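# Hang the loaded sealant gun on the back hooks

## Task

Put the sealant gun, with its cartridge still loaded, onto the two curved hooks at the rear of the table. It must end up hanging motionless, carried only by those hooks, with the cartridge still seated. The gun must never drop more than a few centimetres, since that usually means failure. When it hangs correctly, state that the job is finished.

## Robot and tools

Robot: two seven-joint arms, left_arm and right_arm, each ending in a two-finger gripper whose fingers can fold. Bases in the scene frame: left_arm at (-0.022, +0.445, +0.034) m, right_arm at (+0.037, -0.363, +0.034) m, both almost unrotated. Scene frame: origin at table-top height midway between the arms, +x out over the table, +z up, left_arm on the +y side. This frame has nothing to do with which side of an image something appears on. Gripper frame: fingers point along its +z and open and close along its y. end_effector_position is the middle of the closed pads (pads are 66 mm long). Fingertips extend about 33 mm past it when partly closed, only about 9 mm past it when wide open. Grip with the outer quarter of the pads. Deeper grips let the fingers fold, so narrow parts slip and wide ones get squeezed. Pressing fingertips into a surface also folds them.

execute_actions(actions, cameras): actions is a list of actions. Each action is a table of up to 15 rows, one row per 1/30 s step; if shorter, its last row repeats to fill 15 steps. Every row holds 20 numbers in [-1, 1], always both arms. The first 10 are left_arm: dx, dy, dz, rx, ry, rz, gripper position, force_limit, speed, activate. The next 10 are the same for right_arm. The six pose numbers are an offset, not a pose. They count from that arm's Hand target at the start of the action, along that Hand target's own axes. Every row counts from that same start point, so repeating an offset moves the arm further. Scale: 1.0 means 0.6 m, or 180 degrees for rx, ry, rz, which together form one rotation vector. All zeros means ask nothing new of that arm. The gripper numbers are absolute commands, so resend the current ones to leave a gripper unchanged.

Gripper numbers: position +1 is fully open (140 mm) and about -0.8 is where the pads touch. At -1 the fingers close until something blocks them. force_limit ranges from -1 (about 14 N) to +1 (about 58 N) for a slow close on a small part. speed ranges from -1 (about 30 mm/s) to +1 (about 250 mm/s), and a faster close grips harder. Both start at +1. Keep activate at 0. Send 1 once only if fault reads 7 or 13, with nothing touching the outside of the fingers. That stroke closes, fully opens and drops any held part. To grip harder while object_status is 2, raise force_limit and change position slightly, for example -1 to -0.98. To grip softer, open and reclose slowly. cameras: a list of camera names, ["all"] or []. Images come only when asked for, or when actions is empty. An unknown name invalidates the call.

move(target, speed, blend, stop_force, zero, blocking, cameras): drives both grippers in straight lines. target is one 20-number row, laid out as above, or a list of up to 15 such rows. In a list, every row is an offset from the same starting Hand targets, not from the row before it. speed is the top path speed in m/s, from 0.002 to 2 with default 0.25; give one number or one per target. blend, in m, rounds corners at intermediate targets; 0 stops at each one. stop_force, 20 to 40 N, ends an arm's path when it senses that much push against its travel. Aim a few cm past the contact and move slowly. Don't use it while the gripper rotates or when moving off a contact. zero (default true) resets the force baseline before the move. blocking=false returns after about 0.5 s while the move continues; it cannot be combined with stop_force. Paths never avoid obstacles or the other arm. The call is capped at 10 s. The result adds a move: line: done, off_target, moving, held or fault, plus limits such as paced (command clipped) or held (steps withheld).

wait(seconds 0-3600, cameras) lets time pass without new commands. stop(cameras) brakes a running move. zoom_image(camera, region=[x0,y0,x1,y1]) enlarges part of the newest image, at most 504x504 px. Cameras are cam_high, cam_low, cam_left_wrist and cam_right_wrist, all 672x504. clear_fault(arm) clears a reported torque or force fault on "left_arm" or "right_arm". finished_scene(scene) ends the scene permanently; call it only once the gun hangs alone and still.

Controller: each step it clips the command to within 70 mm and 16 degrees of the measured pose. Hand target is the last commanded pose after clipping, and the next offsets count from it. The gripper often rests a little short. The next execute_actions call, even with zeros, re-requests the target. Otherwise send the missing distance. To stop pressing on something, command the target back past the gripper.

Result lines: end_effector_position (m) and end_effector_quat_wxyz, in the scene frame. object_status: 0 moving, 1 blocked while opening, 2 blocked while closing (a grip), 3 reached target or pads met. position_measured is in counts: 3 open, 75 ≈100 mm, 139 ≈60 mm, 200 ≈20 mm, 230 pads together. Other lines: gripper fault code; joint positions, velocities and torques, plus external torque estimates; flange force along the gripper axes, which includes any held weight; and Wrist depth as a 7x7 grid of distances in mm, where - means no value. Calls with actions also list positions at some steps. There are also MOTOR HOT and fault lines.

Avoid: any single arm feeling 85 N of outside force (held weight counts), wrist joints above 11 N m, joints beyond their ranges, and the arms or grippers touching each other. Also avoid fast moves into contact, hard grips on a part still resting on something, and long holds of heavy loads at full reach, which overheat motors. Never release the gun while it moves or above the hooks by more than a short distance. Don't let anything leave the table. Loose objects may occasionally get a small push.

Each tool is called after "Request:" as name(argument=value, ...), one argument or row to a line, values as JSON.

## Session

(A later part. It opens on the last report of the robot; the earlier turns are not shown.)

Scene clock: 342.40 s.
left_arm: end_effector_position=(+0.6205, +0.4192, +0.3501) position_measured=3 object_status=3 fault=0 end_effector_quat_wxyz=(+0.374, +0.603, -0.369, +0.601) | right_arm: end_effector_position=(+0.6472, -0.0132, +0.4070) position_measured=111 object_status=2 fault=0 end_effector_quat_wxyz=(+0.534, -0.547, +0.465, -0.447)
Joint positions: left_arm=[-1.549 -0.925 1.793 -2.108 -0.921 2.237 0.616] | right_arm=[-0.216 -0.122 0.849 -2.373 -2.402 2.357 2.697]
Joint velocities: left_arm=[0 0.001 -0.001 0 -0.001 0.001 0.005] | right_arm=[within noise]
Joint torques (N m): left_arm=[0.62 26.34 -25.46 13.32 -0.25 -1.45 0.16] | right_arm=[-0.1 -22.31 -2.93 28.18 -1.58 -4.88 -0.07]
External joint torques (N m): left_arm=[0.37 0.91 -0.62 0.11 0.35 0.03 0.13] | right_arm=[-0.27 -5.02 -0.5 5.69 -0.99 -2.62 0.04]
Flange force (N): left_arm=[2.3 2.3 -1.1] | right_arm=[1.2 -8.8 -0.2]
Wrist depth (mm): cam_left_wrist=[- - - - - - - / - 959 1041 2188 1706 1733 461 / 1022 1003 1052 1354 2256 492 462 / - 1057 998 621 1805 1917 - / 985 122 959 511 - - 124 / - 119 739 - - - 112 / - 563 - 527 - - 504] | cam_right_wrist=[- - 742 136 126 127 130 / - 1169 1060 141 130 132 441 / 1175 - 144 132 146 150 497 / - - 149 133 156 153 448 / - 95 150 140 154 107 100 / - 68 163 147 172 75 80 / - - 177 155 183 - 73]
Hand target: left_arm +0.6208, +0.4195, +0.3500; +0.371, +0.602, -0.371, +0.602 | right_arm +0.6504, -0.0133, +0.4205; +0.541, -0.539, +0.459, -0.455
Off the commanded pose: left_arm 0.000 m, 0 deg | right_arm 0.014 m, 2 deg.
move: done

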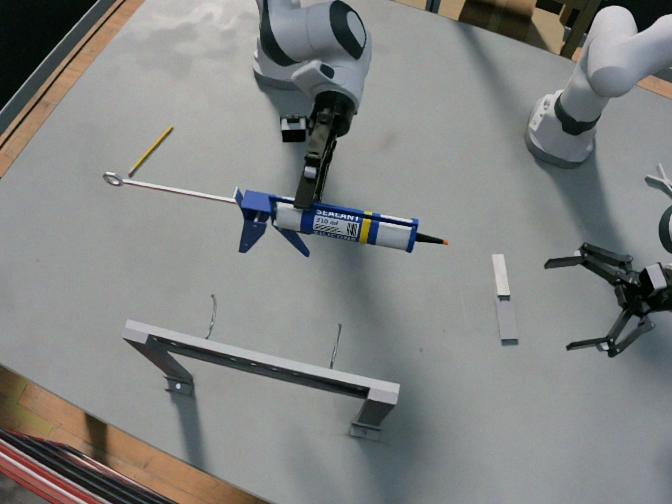

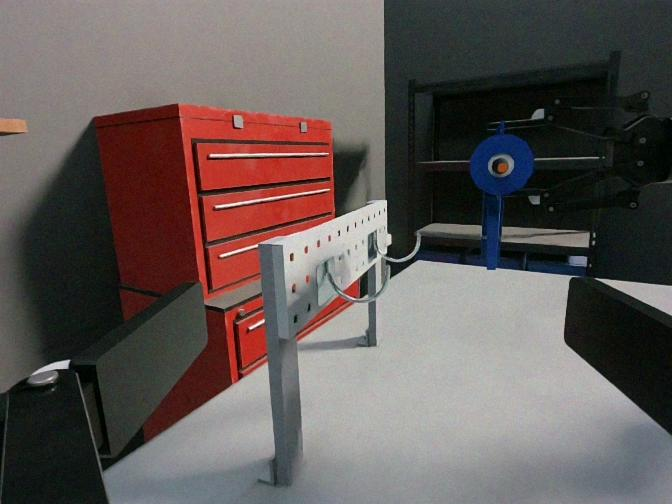

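Request:
move(
  target=[0,0,0,0,0,0,1,-1,1,0,0.002,0.062,0.247,0.0106,0,0.044,-1,0,-1,0],
  speed=0.15,
  cameras=["cam_high","cam_low","cam_left_wrist","cam_right_wrist"],
)

Scene clock: 370.63 s.
left_arm: end_effector_position=(+0.6205, +0.4192, +0.3501) position_measured=3 object_status=3 fault=0 end_effector_quat_wxyz=(+0.373, +0.603, -0.369, +0.601) | right_arm: end_effector_position=(+0.7931, +0.0097, +0.3652) position_measured=111 object_status=2 fault=0 end_effector_quat_wxyz=(+0.573, -0.505, +0.496, -0.414)
Joint positions: left_arm=[-1.549 -0.925 1.793 -2.108 -0.921 2.237 0.619] | right_arm=[-0.172 0.457 0.758 -1.966 -2.648 2.213 2.648]
Joint torques (N m): left_arm=[0.52 26.91 -25.09 13.38 -0.53 -1.45 0.2] | right_arm=[0.5 -43.2 10.32 28.14 -2.17 -4.27 -0.4]
External joint torques (N m): left_arm=[0.41 1.41 -0.12 0.18 0.07 0.04 0.17] | right_arm=[0.12 -7.03 0.18 6.52 -1.38 -2.21 -0.3]
Flange force (N): left_arm=[2.2 2.1 -1.2] | right_arm=[-1.4 -9.6 3.4]
Wrist depth (mm): cam_left_wrist=[1067 - - 2025 - 1836 - / - 895 985 1398 - 1666 458 / - 1012 1052 1252 557 501 446 / - 1072 1008 630 617 1851 461 / - 119 967 899 888 873 124 / - 137 971 - - - 112 / - 542 - - - - -] | cam_right_wrist=[925 898 605 135 127 127 129 / 1006 1006 970 206 131 132 1092 / 1025 1040 144 132 146 151 416 / - - 149 133 156 153 163 / - 95 150 140 153 98 93 / - 68 164 147 173 75 80 / - - 176 156 182 - 73]
Hand target: left_arm +0.6208, +0.4195, +0.3500; +0.371, +0.602, -0.371, +0.602 | right_arm +0.7967, +0.0102, +0.3831; +0.580, -0.497, +0.487, -0.425
Off the commanded pose: left_arm 0.000 m, 0 deg | right_arm 0.018 m, 2 deg.
move: off_target (right_arm)

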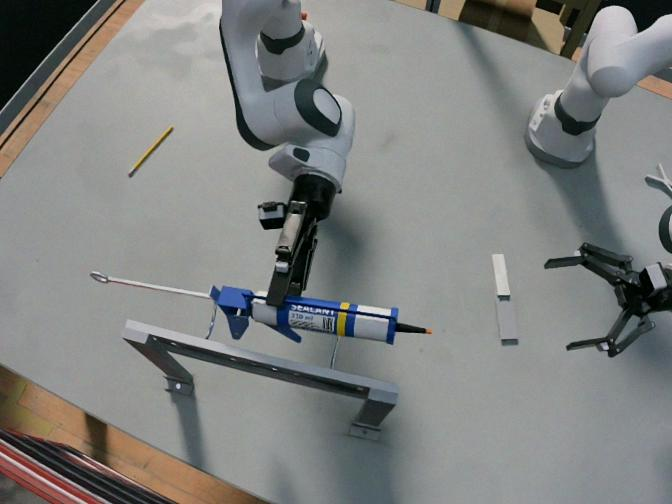

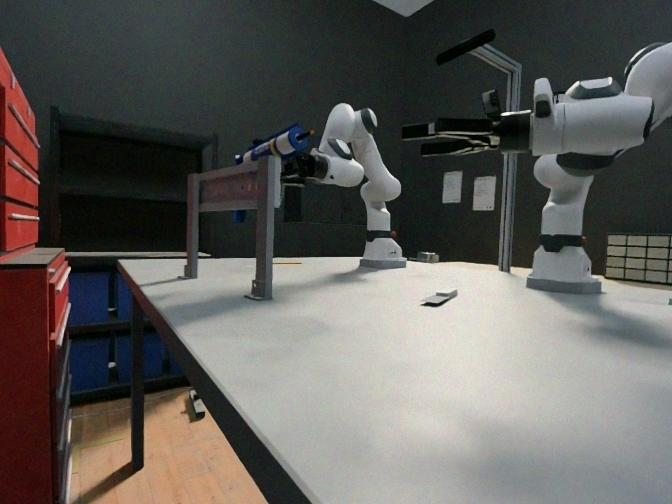

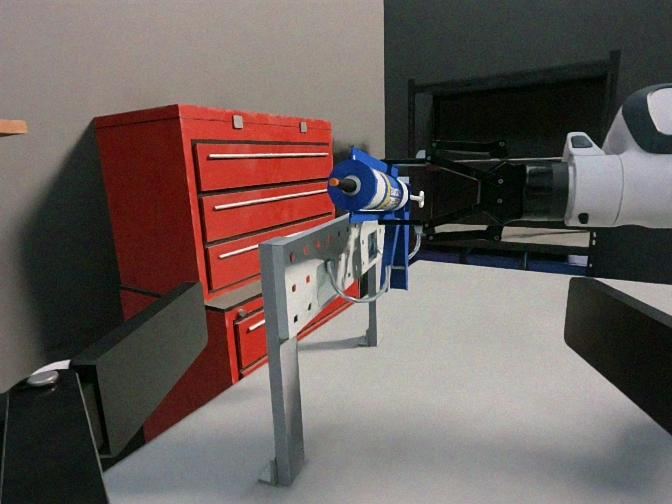

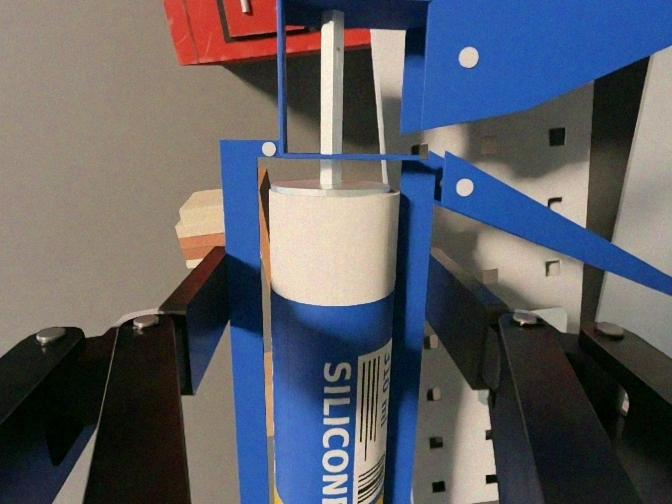

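Request:
move(
  target=[0,0,0,0,0,0,1,-1,1,0,0,0,0.0507,0,0,0,-1,0,-1,0],
  speed=0.1,
  cameras=["cam_high","cam_left_wrist"],
)

Request:
zoom_image(
  camera="cam_left_wrist",
  region=[240, 120, 492, 372],
)

Request:
zoom_image(
  camera="cam_high",
  region=[80, 240, 440, 440],
)

Scene clock: 386.47 s.
left_arm: end_effector_position=(+0.6205, +0.4192, +0.3501) position_measured=3 object_status=3 fault=0 end_effector_quat_wxyz=(+0.373, +0.603, -0.369, +0.601) | right_arm: end_effector_position=(+0.8238, +0.0141, +0.3662) position_measured=111 object_status=2 fault=0 end_effector_quat_wxyz=(+0.573, -0.503, +0.496, -0.415)
Joint positions: left_arm=[-1.549 -0.925 1.793 -2.108 -0.921 2.237 0.619] | right_arm=[-0.138 0.537 0.722 -1.849 -2.668 2.247 2.612]
Joint velocities: left_arm=[within noise] | right_arm=[0 0 -0.002 0.001 0 0.002 -0.004]
Joint torques (N m): left_arm=[0.5 26.9 -25.09 13.4 -0.52 -1.46 0.21] | right_arm=[0.7 -47.28 10.93 28.34 -1.95 -3.89 -0.41]
External joint torques (N m): left_arm=[0.25 1.45 -0.25 0.19 0.08 0.02 0.18] | right_arm=[0.24 -7.66 -0.45 6.65 -1.22 -1.89 -0.3]
Flange force (N): left_arm=[2.3 1.8 -0.9] | right_arm=[-1.5 -10.2 4.2]
Wrist depth (mm): cam_left_wrist=[1022 - - - 2549 - - / - 989 1062 - - - 463 / - 1008 1062 546 535 492 448 / - 1072 1003 576 692 1820 444 / - 119 985 535 - - 124 / - 119 1008 - - - 112 / - - - - 504 530 484] | cam_right_wrist=[- 600 591 135 126 127 129 / - 945 953 - 131 133 182 / - 1016 145 131 148 185 193 / - 1050 149 132 156 150 160 / 1150 96 150 140 153 99 209 / - 68 164 147 172 75 80 / - - 176 155 185 - 73]
Hand target: left_arm +0.6208, +0.4195, +0.3500; +0.371, +0.602, -0.371, +0.602 | right_arm +0.8267, +0.0151, +0.3841; +0.580, -0.497, +0.487, -0.425
Off the commanded pose: left_arm 0.000 m, 0 deg | right_arm 0.018 m, 2 deg.
move: off_target (right_arm)

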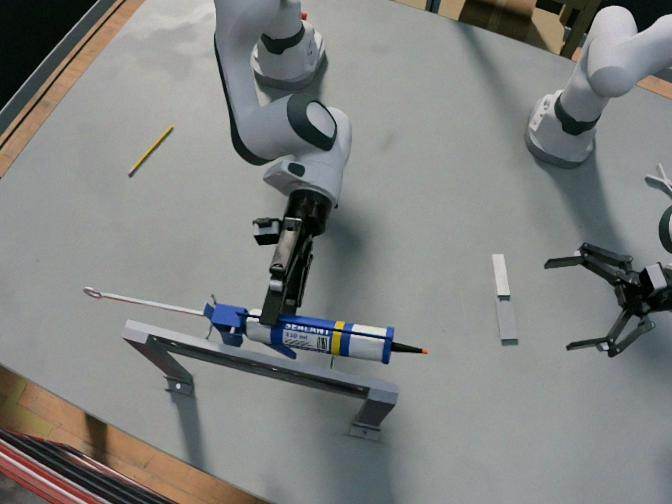

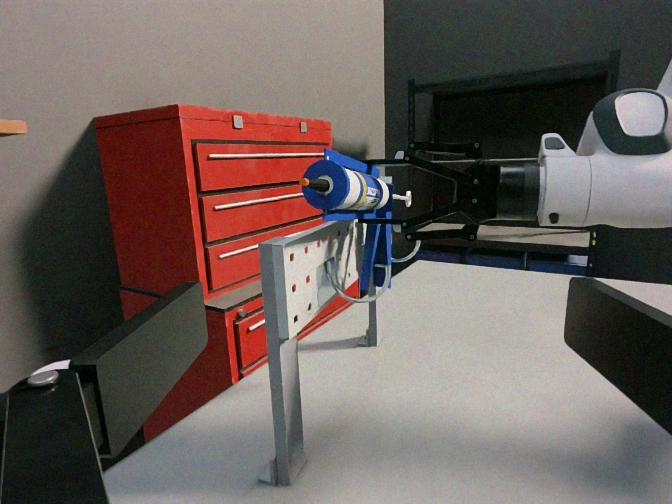

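Scaled by 2.000.

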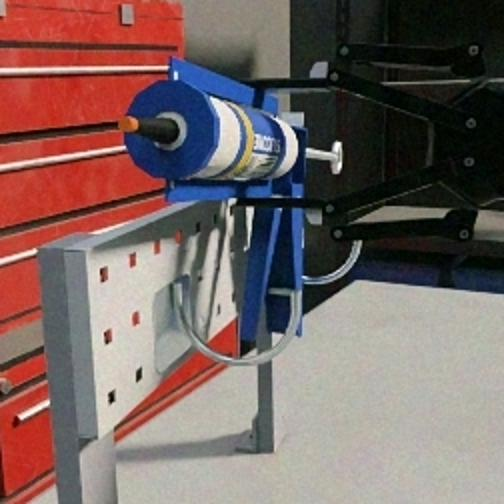

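Scaled by 1.400.

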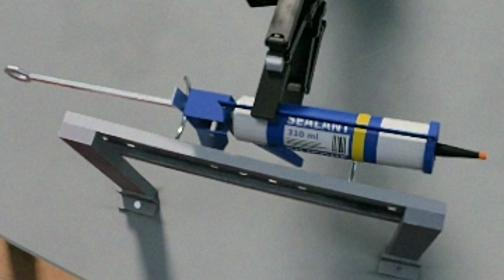

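Request:
move(
  target=[0,0,0,0,0,0,1,-1,1,0,0.004,0.109,-0.0117,0,0,0,-1,0,-1,0],
  speed=0.07,
  cameras=["cam_high","cam_low","cam_left_wrist"],
)

Request:
zoom_image(
  camera="cam_left_wrist",
  region=[240, 120, 492, 372],
)

Request:
zoom_image(
  camera="cam_high",
  region=[80, 240, 440, 440],
)

Scene clock: 398.17 s.
left_arm: end_effector_position=(+0.6205, +0.4192, +0.3501) position_measured=3 object_status=3 fault=0 end_effector_quat_wxyz=(+0.373, +0.603, -0.369, +0.601) | right_arm: end_effector_position=(+0.8168, +0.0208, +0.3001) position_measured=111 object_status=2 fault=0 end_effector_quat_wxyz=(+0.570, -0.507, +0.494, -0.416)
Joint positions: left_arm=[-1.549 -0.925 1.793 -2.108 -0.921 2.237 0.619] | right_arm=[-0.088 0.641 0.684 -1.874 -2.737 2.135 2.648]
Joint velocities: left_arm=[within noise] | right_arm=[-0.001 0 0 -0.001 0 -0.004 0.007]
Joint torques (N m): left_arm=[0.46 26.91 -25.1 13.39 -0.52 -1.46 0.23] | right_arm=[0.59 -49.43 12.78 25.84 -2.38 -4.45 -0.13]
External joint torques (N m): left_arm=[0.33 1.45 -0.22 0.23 0.08 0.03 0.19] | right_arm=[0.39 -8 0.46 5.9 -1.5 -2.39 -0.03]
Flange force (N): left_arm=[2.3 1.9 -1.0] | right_arm=[-0.5 -9.3 0.9]
Wrist depth (mm): cam_left_wrist=[- - - - 1836 1867 - / - 985 1052 2103 2407 - 1515 / 998 1008 1062 1371 576 2380 463 / - 1083 1012 489 560 495 452 / - 119 985 846 - - 130 / - 119 701 539 - - 117 / - - 523 - - 540 -] | cam_right_wrist=[856 586 170 135 126 127 130 / 925 945 177 140 131 131 329 / - - 144 132 148 149 - / 1055 1132 149 132 156 152 161 / 1201 95 150 140 154 98 93 / - 68 164 147 174 75 80 / - - 175 155 185 - 73]
Hand target: left_arm +0.6208, +0.4195, +0.3500; +0.371, +0.602, -0.371, +0.602 | right_arm +0.8207, +0.0212, +0.3189; +0.580, -0.497, +0.487, -0.425
Off the commanded pose: left_arm 0.000 m, 0 deg | right_arm 0.019 m, 2 deg.
move: off_target (right_arm)

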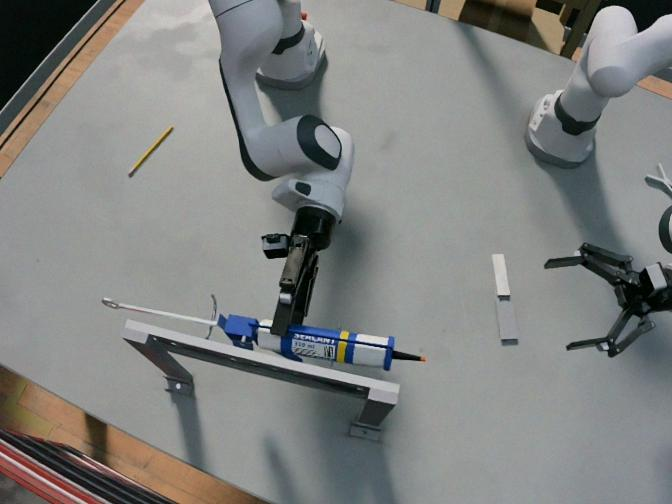

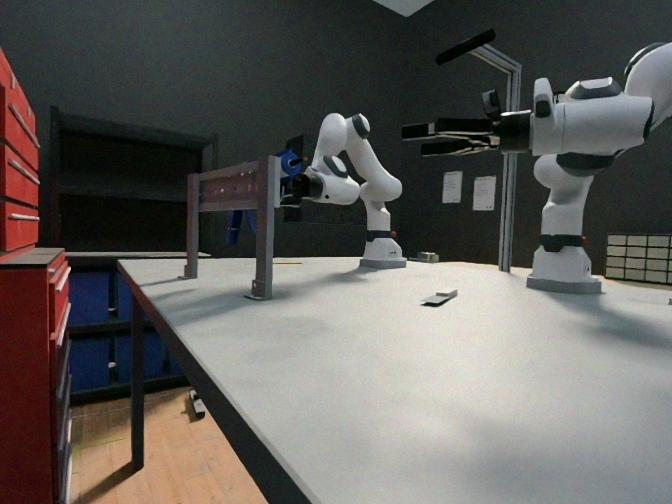

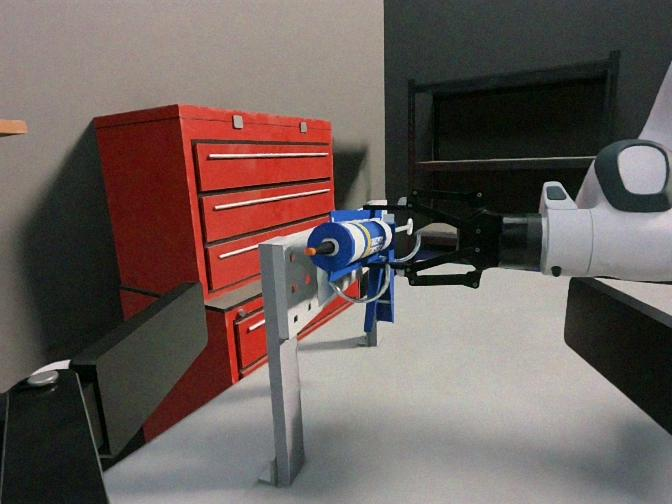

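Scaled by 2.000.

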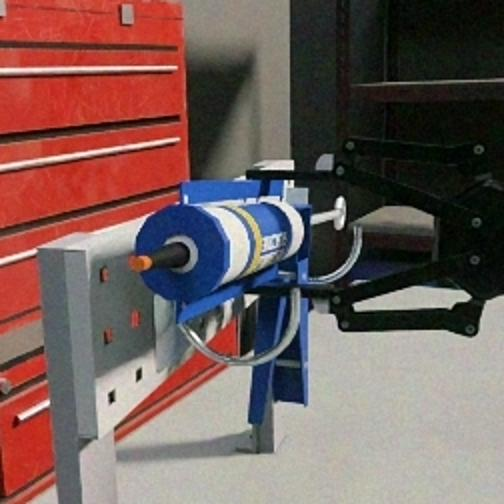

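Scaled by 1.400.

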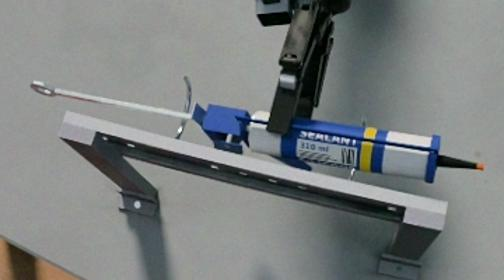

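Request:
move(
  target=[0,0,0,0,0,0,1,-1,1,0,0.007,0.0495,-0.0016,0,0,0,-1,0,-1,0],
  speed=0.06,
)

Request:
move(
  target=[0,0,0,0,0,0,1,-1,1,0,0.0083,0.058,-0.0018,0,0,0,-1,0,-1,0],
  speed=0.015,
  stop_force=20,
  cameras=["cam_high","cam_low","cam_left_wrist"],
)

Request:
zoom_image(
  camera="cam_left_wrist",
  region=[240, 120, 492, 372],
)

Request:
zoom_image(
  camera="cam_high",
  region=[80, 240, 440, 440],
)

Scene clock: 406.57 s.
left_arm: end_effector_position=(+0.6205, +0.4192, +0.3501) position_measured=3 object_status=3 fault=0 end_effector_quat_wxyz=(+0.373, +0.603, -0.369, +0.601) | right_arm: end_effector_position=(+0.8157, +0.0208, +0.2691) position_measured=111 object_status=2 fault=0 end_effector_quat_wxyz=(+0.570, -0.508, +0.495, -0.416)
Joint positions: left_arm=[-1.549 -0.925 1.793 -2.108 -0.921 2.237 0.619] | right_arm=[-0.066 0.695 0.66 -1.873 -2.771 2.09 2.668]
Joint velocities: left_arm=[within noise] | right_arm=[0.001 0 -0.001 0 -0.001 -0.004 0.007]
Joint torques (N m): left_arm=[0.5 26.91 -25.06 13.35 -0.53 -1.46 0.23] | right_arm=[0.22 -50.56 12.64 25.36 -2.43 -4.68 -0.09]
External joint torques (N m): left_arm=[0.41 1.46 -0.16 0.23 0.07 0.03 0.19] | right_arm=[-0.04 -7.94 -0.21 6.19 -1.49 -2.58 0.02]
Flange force (N): left_arm=[2.3 2.1 -1.2] | right_arm=[-0.3 -8.4 2.9]
Wrist depth (mm): cam_left_wrist=[- - - - 2006 - - / 1067 942 1027 - 2305 2280 1570 / - 1022 1100 1140 2674 1884 481 / - 1072 1008 505 567 503 456 / - 119 967 543 589 - 130 / - 119 1052 683 - - 112 / - - - - - 474 -] | cam_right_wrist=[891 573 - 136 127 127 129 / 1055 962 177 143 132 132 300 / 1035 1055 144 132 148 1138 312 / 1120 962 150 133 155 153 160 / 1156 96 150 140 153 100 94 / - 68 164 147 173 75 80 / - - 177 155 183 - 73]
Hand target: left_arm +0.6208, +0.4195, +0.3500; +0.371, +0.602, -0.371, +0.602 | right_arm +0.8207, +0.0213, +0.2888; +0.580, -0.497, +0.487, -0.425
Off the commanded pose: left_arm 0.000 m, 0 deg | right_arm 0.020 m, 2 deg.
move: off_target (right_arm)

Scene clock: 411.33 s.
left_arm: end_effector_position=(+0.6205, +0.4192, +0.3501) position_measured=3 object_status=3 fault=0 end_effector_quat_wxyz=(+0.373, +0.603, -0.369, +0.601) | right_arm: end_effector_position=(+0.8203, +0.0219, +0.2566) position_measured=111 object_status=2 fault=0 end_effector_quat_wxyz=(+0.585, -0.491, +0.489, -0.421)
Joint positions: left_arm=[-1.549 -0.925 1.793 -2.108 -0.921 2.237 0.619] | right_arm=[-0.008 0.736 0.601 -1.851 -2.807 2.025 2.728]
Joint velocities: left_arm=[within noise] | right_arm=[0.005 -0.003 -0.007 -0.001 0 0 0.003]
Joint torques (N m): left_arm=[0.5 26.9 -25.11 13.39 -0.53 -1.46 0.21] | right_arm=[0.63 -44.08 9.53 20.67 -0.91 -1.7 -0.96]
External joint torques (N m): left_arm=[0.44 1.46 -0.21 0.29 0.07 0.04 0.18] | right_arm=[0.28 0.19 -2.83 1.8 0.12 0.55 -0.86]
Flange force (N): left_arm=[2.4 2.0 -1.2] | right_arm=[-2.8 2.7 10.8]
Wrist depth (mm): cam_left_wrist=[- - - - 2280 - - / - 1012 1032 2025 2380 1900 590 / - 1017 1052 1184 - - 572 / - 1062 1012 495 557 528 462 / - 123 963 512 590 - 131 / - 119 994 - 796 - 112 / - - - - - - -] | cam_right_wrist=[941 167 167 136 127 129 131 / 906 180 174 174 133 132 322 / 1011 187 146 131 149 150 334 / 1115 1087 151 133 155 1201 163 / 1175 101 149 140 153 107 94 / - 68 163 146 171 75 80 / - - 172 153 177 - 73]
Hand target: left_arm +0.6208, +0.4195, +0.3500; +0.371, +0.602, -0.371, +0.602 | right_arm +0.8208, +0.0213, +0.2537; +0.580, -0.497, +0.487, -0.425
Off the commanded pose: left_arm 0.000 m, 0 deg | right_arm 0.003 m, 1 deg.
move: done

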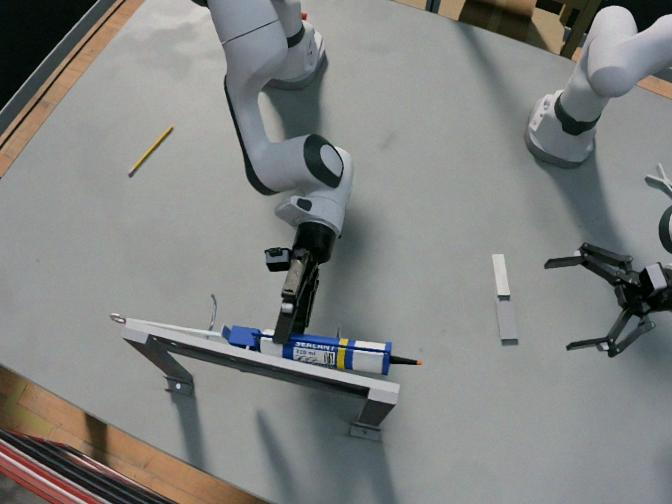

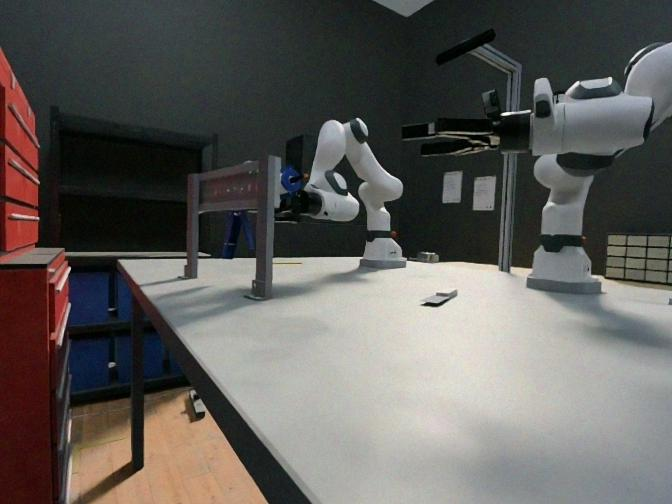

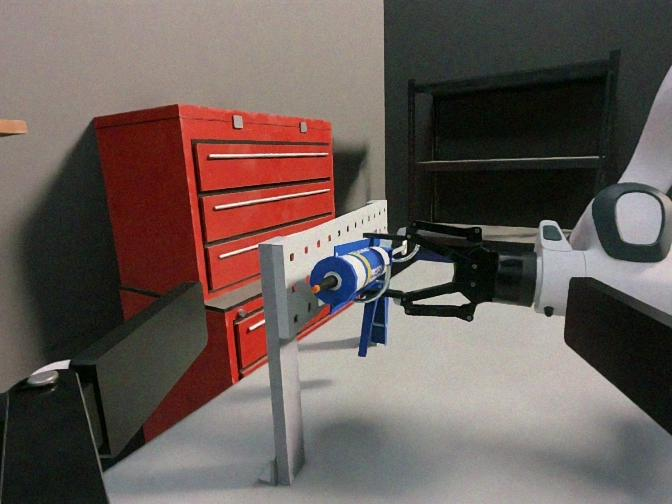

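Scaled by 2.000.

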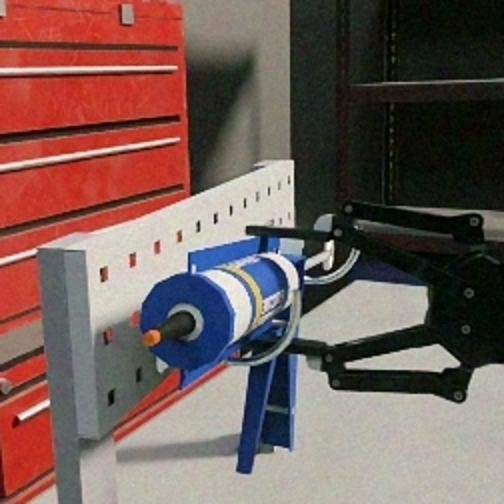

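Scaled by 1.400.

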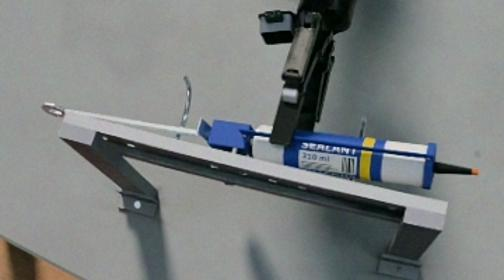

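Request:
move(
  target=[0,0,0,0,0,0,1,-1,1,0,0,-0.001,-0.006,0,0,0,-1,0,-1,0],
  speed=0.03,
)

Request:
execute_actions(
  actions=[
    [[0,0,0,0,0,0,1,-1,1,0,0,0,0,0,0,0,1,0,-1,0]],
    [[0,0,0,0,0,0,1,-1,1,0,0,0,0,0,0,0,1,0,-1,0]],
    [[0,0,0,0,0,0,1,-1,1,0,0,0,0,0,0,0,1,0,-1,0]],
    [[0,0,0,0,0,0,1,-1,1,0,0,0,0,0,0,0,1,0,-1,0]],
    [[0,0,0,0,0,0,1,-1,1,0,0,0,0,0,0,0,1,0,-1,0]],
  ],
  cameras=["cam_high","cam_low","cam_left_wrist","cam_right_wrist"],
)

Scene clock: 421.50 s.
left_arm: end_effector_position=(+0.6205, +0.4192, +0.3501) position_measured=3 object_status=3 fault=0 end_effector_quat_wxyz=(+0.373, +0.603, -0.369, +0.601) | right_arm: end_effector_position=(+0.8181, +0.0215, +0.2567) position_measured=111 object_status=2 fault=0 end_effector_quat_wxyz=(+0.584, -0.492, +0.489, -0.421)
Joint positions: left_arm=[-1.549 -0.925 1.793 -2.108 -0.921 2.237 0.619] | right_arm=[-0.006 0.728 0.598 -1.86 -2.803 2.025 2.729]
Joint velocities: left_arm=[within noise] | right_arm=[0.006 -0.003 -0.005 0.001 0.002 0.001 0.002]
Joint torques (N m): left_arm=[0.48 26.94 -25.06 13.43 -0.53 -1.45 0.22] | right_arm=[0.86 -45.36 8.98 18.1 -0.98 -2.02 -0.86]
External joint torques (N m): left_arm=[0.22 1.47 -0.21 0.2 0.07 0.03 0.19] | right_arm=[0.59 -1.08 -3.22 -0.89 0.06 0.26 -0.75]
Flange force (N): left_arm=[2.2 1.7 -0.9] | right_arm=[1.9 -1.4 -2.8]
Wrist depth (mm): cam_left_wrist=[- - 1444 - - - - / 976 989 1067 - - 2083 582 / - 1017 1022 1078 2305 - 566 / - 1052 1012 493 566 521 461 / - 123 976 498 555 - 131 / - 119 669 - - 622 112 / - 512 525 - - 512 -] | cam_right_wrist=[902 169 171 134 126 127 129 / - - - 177 131 132 324 / - - 144 131 148 1025 368 / - 1132 150 132 156 151 301 / - 102 150 140 154 98 94 / - 68 164 147 173 75 81 / - - 176 156 181 - 73]
Hand target: left_arm +0.6208, +0.4195, +0.3500; +0.371, +0.602, -0.371, +0.602 | right_arm +0.8172, +0.0207, +0.2542; +0.580, -0.497, +0.487, -0.425
Off the commanded pose: left_arm 0.000 m, 0 deg | right_arm 0.003 m, 1 deg.
move: done

Scene clock: 424.20 s.
left_arm: end_effector_position=(+0.6205, +0.4192, +0.3501) position_measured=3 object_status=3 fault=0 end_effector_quat_wxyz=(+0.373, +0.603, -0.369, +0.601) | right_arm: end_effector_position=(+0.8177, +0.0208, +0.2549) position_measured=3 object_status=3 fault=0 end_effector_quat_wxyz=(+0.581, -0.496, +0.487, -0.424)
Joint positions: left_arm=[-1.549 -0.925 1.793 -2.108 -0.921 2.237 0.619] | right_arm=[-0.005 0.728 0.596 -1.862 -2.802 2.026 2.72]
Joint torques (N m): left_arm=[0.49 26.85 -25.09 13.41 -0.53 -1.45 0.25] | right_arm=[-0.01 -45.43 10.83 19.24 -0.87 -2.19 -0.3]
External joint torques (N m): left_arm=[0.24 1.36 -0.23 0.14 0.07 0.02 0.22] | right_arm=[0.11 -1.31 -0.99 0.31 0.12 0.06 -0.2]
External joint torques at the end of the 1st action: left_arm=[0.31 1.44 -0.15 0.27 0.07 0.03 0.18] | right_arm=[0.17 -1.39 -1.51 0.33 0.2 0.02 -0.27]
External joint torques at the end of the 2nd action: left_arm=[0.33 1.56 -0.33 0.24 0.07 0.02 0.15] | right_arm=[-0.05 -1.24 -1.18 0.32 0.16 0.04 -0.18]
External joint torques at the end of the 3rd action: left_arm=[0.22 1.4 -0.19 0.12 0.07 0.02 0.18] | right_arm=[-0.22 -1.15 -1.27 0.33 0.15 0.03 -0.19]
External joint torques at the end of the 4th action: left_arm=[0.28 1.34 -0.13 0.09 0.07 0.01 0.16] | right_arm=[-0.27 -1.21 -1.28 0.35 0.16 0.03 -0.19]
Flange force (N): left_arm=[2.0 1.9 -0.8] | right_arm=[0.6 -2.3 -0.8]
Flange force at the end of the 1st action (N): left_arm=[2.1 1.6 -1.0] | right_arm=[0.6 -2.1 -0.6]
Flange force at the end of the 2nd action (N): left_arm=[2.7 2.2 -1.1] | right_arm=[0.8 -2.1 -0.6]
Flange force at the end of the 3rd action (N): left_arm=[2.1 1.9 -0.9] | right_arm=[1.0 -2.0 -0.4]
Flange force at the end of the 4th action (N): left_arm=[2.0 2.0 -1.0] | right_arm=[1.1 -2.1 -0.5]
Wrist depth (mm): cam_left_wrist=[- - - - - - 1917 / - 938 1122 1805 - - 1836 / 998 1003 1046 1416 2025 1776 570 / - 1041 1008 569 548 530 460 / - 128 976 493 607 - 131 / - 119 1072 - - - 106 / - - - - - - -] | cam_right_wrist=[902 172 171 124 140 163 194 / 975 178 176 122 160 164 - / 1087 1035 121 120 158 1071 363 / 1035 966 126 121 133 188 330 / - 136 130 126 137 125 102 / - 1271 135 131 148 - 102 / 1449 - 140 136 256 262 -]
Hand target: left_arm +0.6208, +0.4195, +0.3500; +0.371, +0.602, -0.371, +0.602 | right_arm +0.8172, +0.0207, +0.2542; +0.580, -0.497, +0.487, -0.425
Off the commanded pose: left_arm 0.000 m, 0 deg | right_arm 0.001 m, 0 deg.
Step readings (end_effector_position of left_arm | right_arm; steps 1 to 15: 1st action; 16 to 30: 2nd action; 31 to 45: 3rd action; 46 to 60: 4th action; 61 to 75: 5th action):
0: (+0.6205, +0.4192, +0.3501) | (+0.8181, +0.0215, +0.2567)
1: (+0.6205, +0.4192, +0.3501) | (+0.8181, +0.0215, +0.2567)
2: (+0.6205, +0.4192, +0.3501) | (+0.8181, +0.0215, +0.2567)
4: (+0.6205, +0.4192, +0.3501) | (+0.8180, +0.0215, +0.2565)
8: (+0.6205, +0.4192, +0.3501) | (+0.8176, +0.0211, +0.2549)
15: (+0.6205, +0.4192, +0.3501) | (+0.8177, +0.0208, +0.2548)
16: (+0.6205, +0.4192, +0.3501) | (+0.8177, +0.0208, +0.2549)
17: (+0.6205, +0.4192, +0.3501) | (+0.8177, +0.0208, +0.2548)
19: (+0.6205, +0.4192, +0.3501) | (+0.8177, +0.0208, +0.2549)
23: (+0.6205, +0.4192, +0.3501) | (+0.8177, +0.0208, +0.2549)
30: (+0.6205, +0.4192, +0.3501) | (+0.8177, +0.0208, +0.2548)
31: (+0.6205, +0.4192, +0.3501) | (+0.8177, +0.0208, +0.2549)
32: (+0.6205, +0.4192, +0.3501) | (+0.8177, +0.0208, +0.2548)
34: (+0.6205, +0.4192, +0.3501) | (+0.8177, +0.0208, +0.2549)
38: (+0.6205, +0.4192, +0.3501) | (+0.8177, +0.0208, +0.2548)
45: (+0.6205, +0.4192, +0.3501) | (+0.8177, +0.0208, +0.2549)
46: (+0.6205, +0.4192, +0.3501) | (+0.8177, +0.0208, +0.2549)
47: (+0.6205, +0.4192, +0.3501) | (+0.8177, +0.0208, +0.2549)
49: (+0.6205, +0.4192, +0.3501) | (+0.8177, +0.0208, +0.2549)
53: (+0.6205, +0.4192, +0.3501) | (+0.8177, +0.0208, +0.2549)
60: (+0.6205, +0.4192, +0.3501) | (+0.8177, +0.0208, +0.2549)
61: (+0.6205, +0.4192, +0.3501) | (+0.8177, +0.0208, +0.2549)
62: (+0.6205, +0.4192, +0.3501) | (+0.8177, +0.0208, +0.2549)
64: (+0.6205, +0.4192, +0.3501) | (+0.8177, +0.0208, +0.2548)
68: (+0.6205, +0.4192, +0.3501) | (+0.8177, +0.0208, +0.2549)
75: (+0.6205, +0.4192, +0.3501) | (+0.8177, +0.0208, +0.2549)

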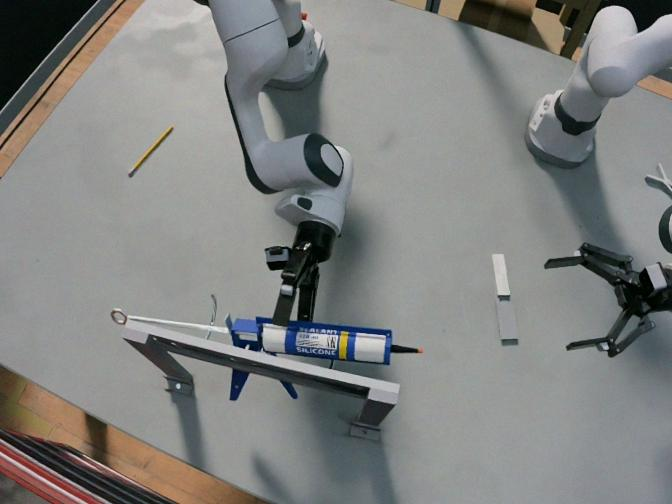

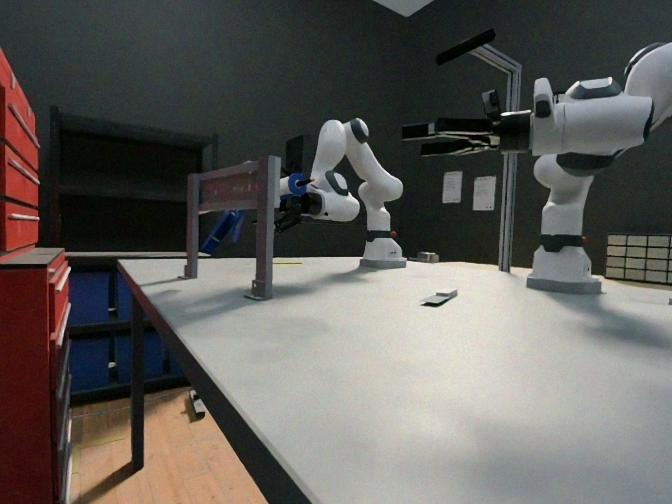

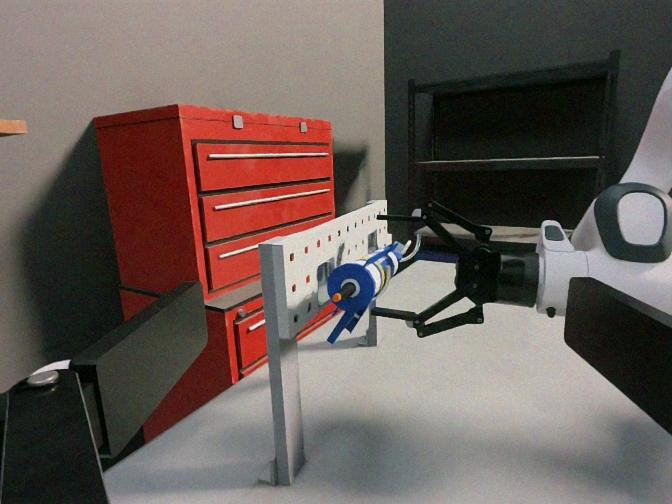

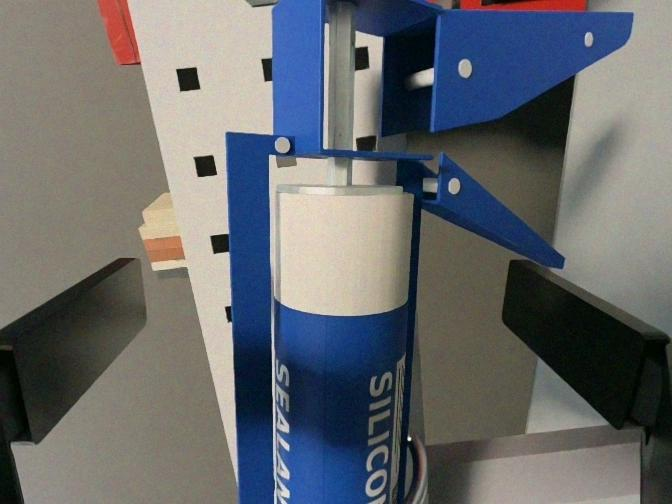

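Request:
move(
  target=[0,0,0,0,0,0,1,-1,1,0,0,0,-0.3,0,0,0,1,0,-1,0],
  speed=0.15,
  cameras=["cam_high","cam_left_wrist","cam_right_wrist"],
)

Request:
zoom_image(
  camera="cam_left_wrist",
  region=[240, 170, 492, 422],
)

Scene clock: 431.73 s.
left_arm: end_effector_position=(+0.6205, +0.4192, +0.3501) position_measured=3 object_status=3 fault=0 end_effector_quat_wxyz=(+0.373, +0.603, -0.369, +0.601) | right_arm: end_effector_position=(+0.6396, -0.0069, +0.2477) position_measured=3 object_status=3 fault=0 end_effector_quat_wxyz=(+0.579, -0.499, +0.485, -0.425)
Joint positions: left_arm=[-1.549 -0.925 1.793 -2.108 -0.921 2.237 0.619] | right_arm=[-0.02 0.409 0.726 -2.447 -2.625 1.737 2.861]
Joint velocities: left_arm=[within noise] | right_arm=[-0.001 0 -0.001 0 0 -0.001 0.006]
Joint torques (N m): left_arm=[0.5 26.93 -25.05 13.38 -0.52 -1.45 0.21] | right_arm=[-0.64 -30.8 6.73 15.45 -0.62 -2.59 0.02]
External joint torques (N m): left_arm=[0.34 1.43 -0.11 0.22 0.08 0.04 0.17] | right_arm=[-0.78 -1.43 -0.56 0.14 0.4 -0.19 0.12]
Flange force (N): left_arm=[2.1 1.8 -1.1] | right_arm=[2.3 -5.2 -2.1]
Wrist depth (mm): cam_left_wrist=[- - - 1969 - - 1805 / - 934 1036 - - 2145 - / - 1017 1062 1464 2434 - - / - 1057 998 497 2305 2025 476 / - - 976 505 - - 131 / - 119 744 - - 664 112 / - - - - 553 554 -] | cam_right_wrist=[- 752 336 737 692 - - / - - 344 303 336 436 - / - - 368 306 1040 - - / 1256 1214 1098 307 - 458 368 / - 147 1384 315 431 132 107 / - - 1301 - - 683 102 / - - - - - 545 -]
Hand target: left_arm +0.6208, +0.4195, +0.3500; +0.371, +0.602, -0.371, +0.602 | right_arm +0.6397, -0.0085, +0.2483; +0.580, -0.497, +0.487, -0.425
Off the commanded pose: left_arm 0.000 m, 0 deg | right_arm 0.002 m, 0 deg.
move: done

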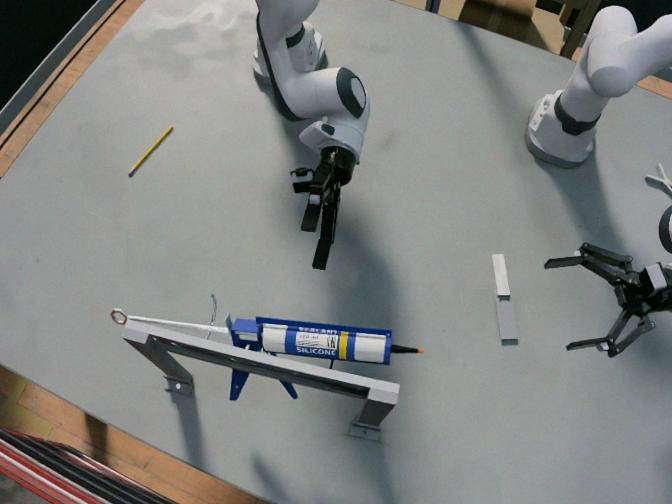

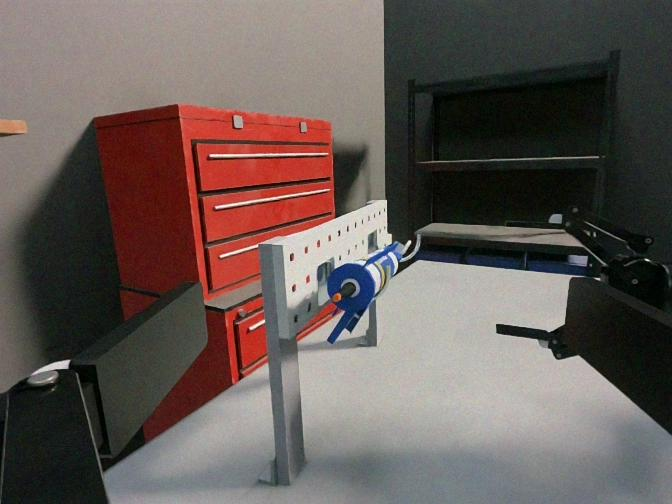

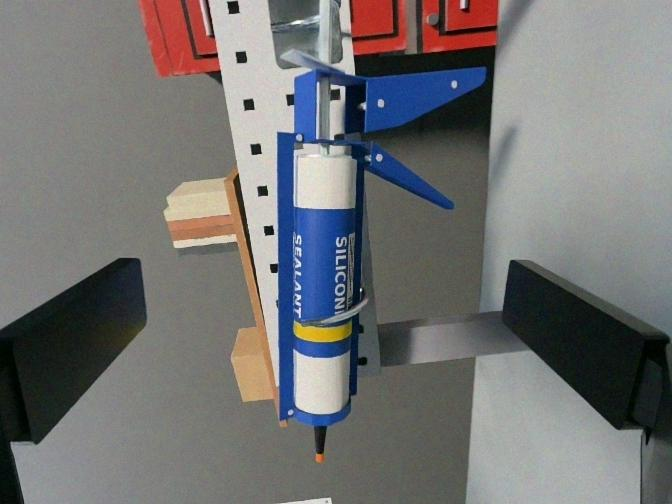

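Scaled by 2.000.

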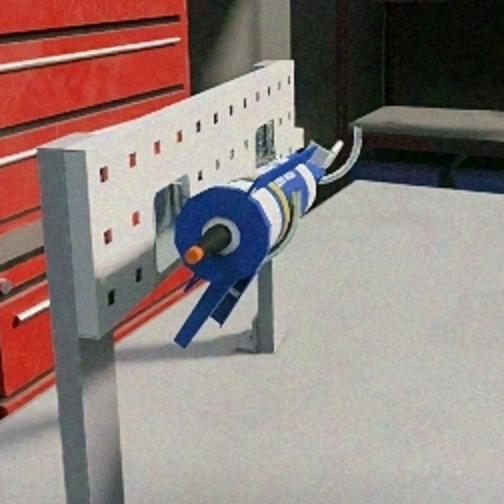

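Request:
finished_scene(
  scene=1,
)

The scene is finished: the task was done.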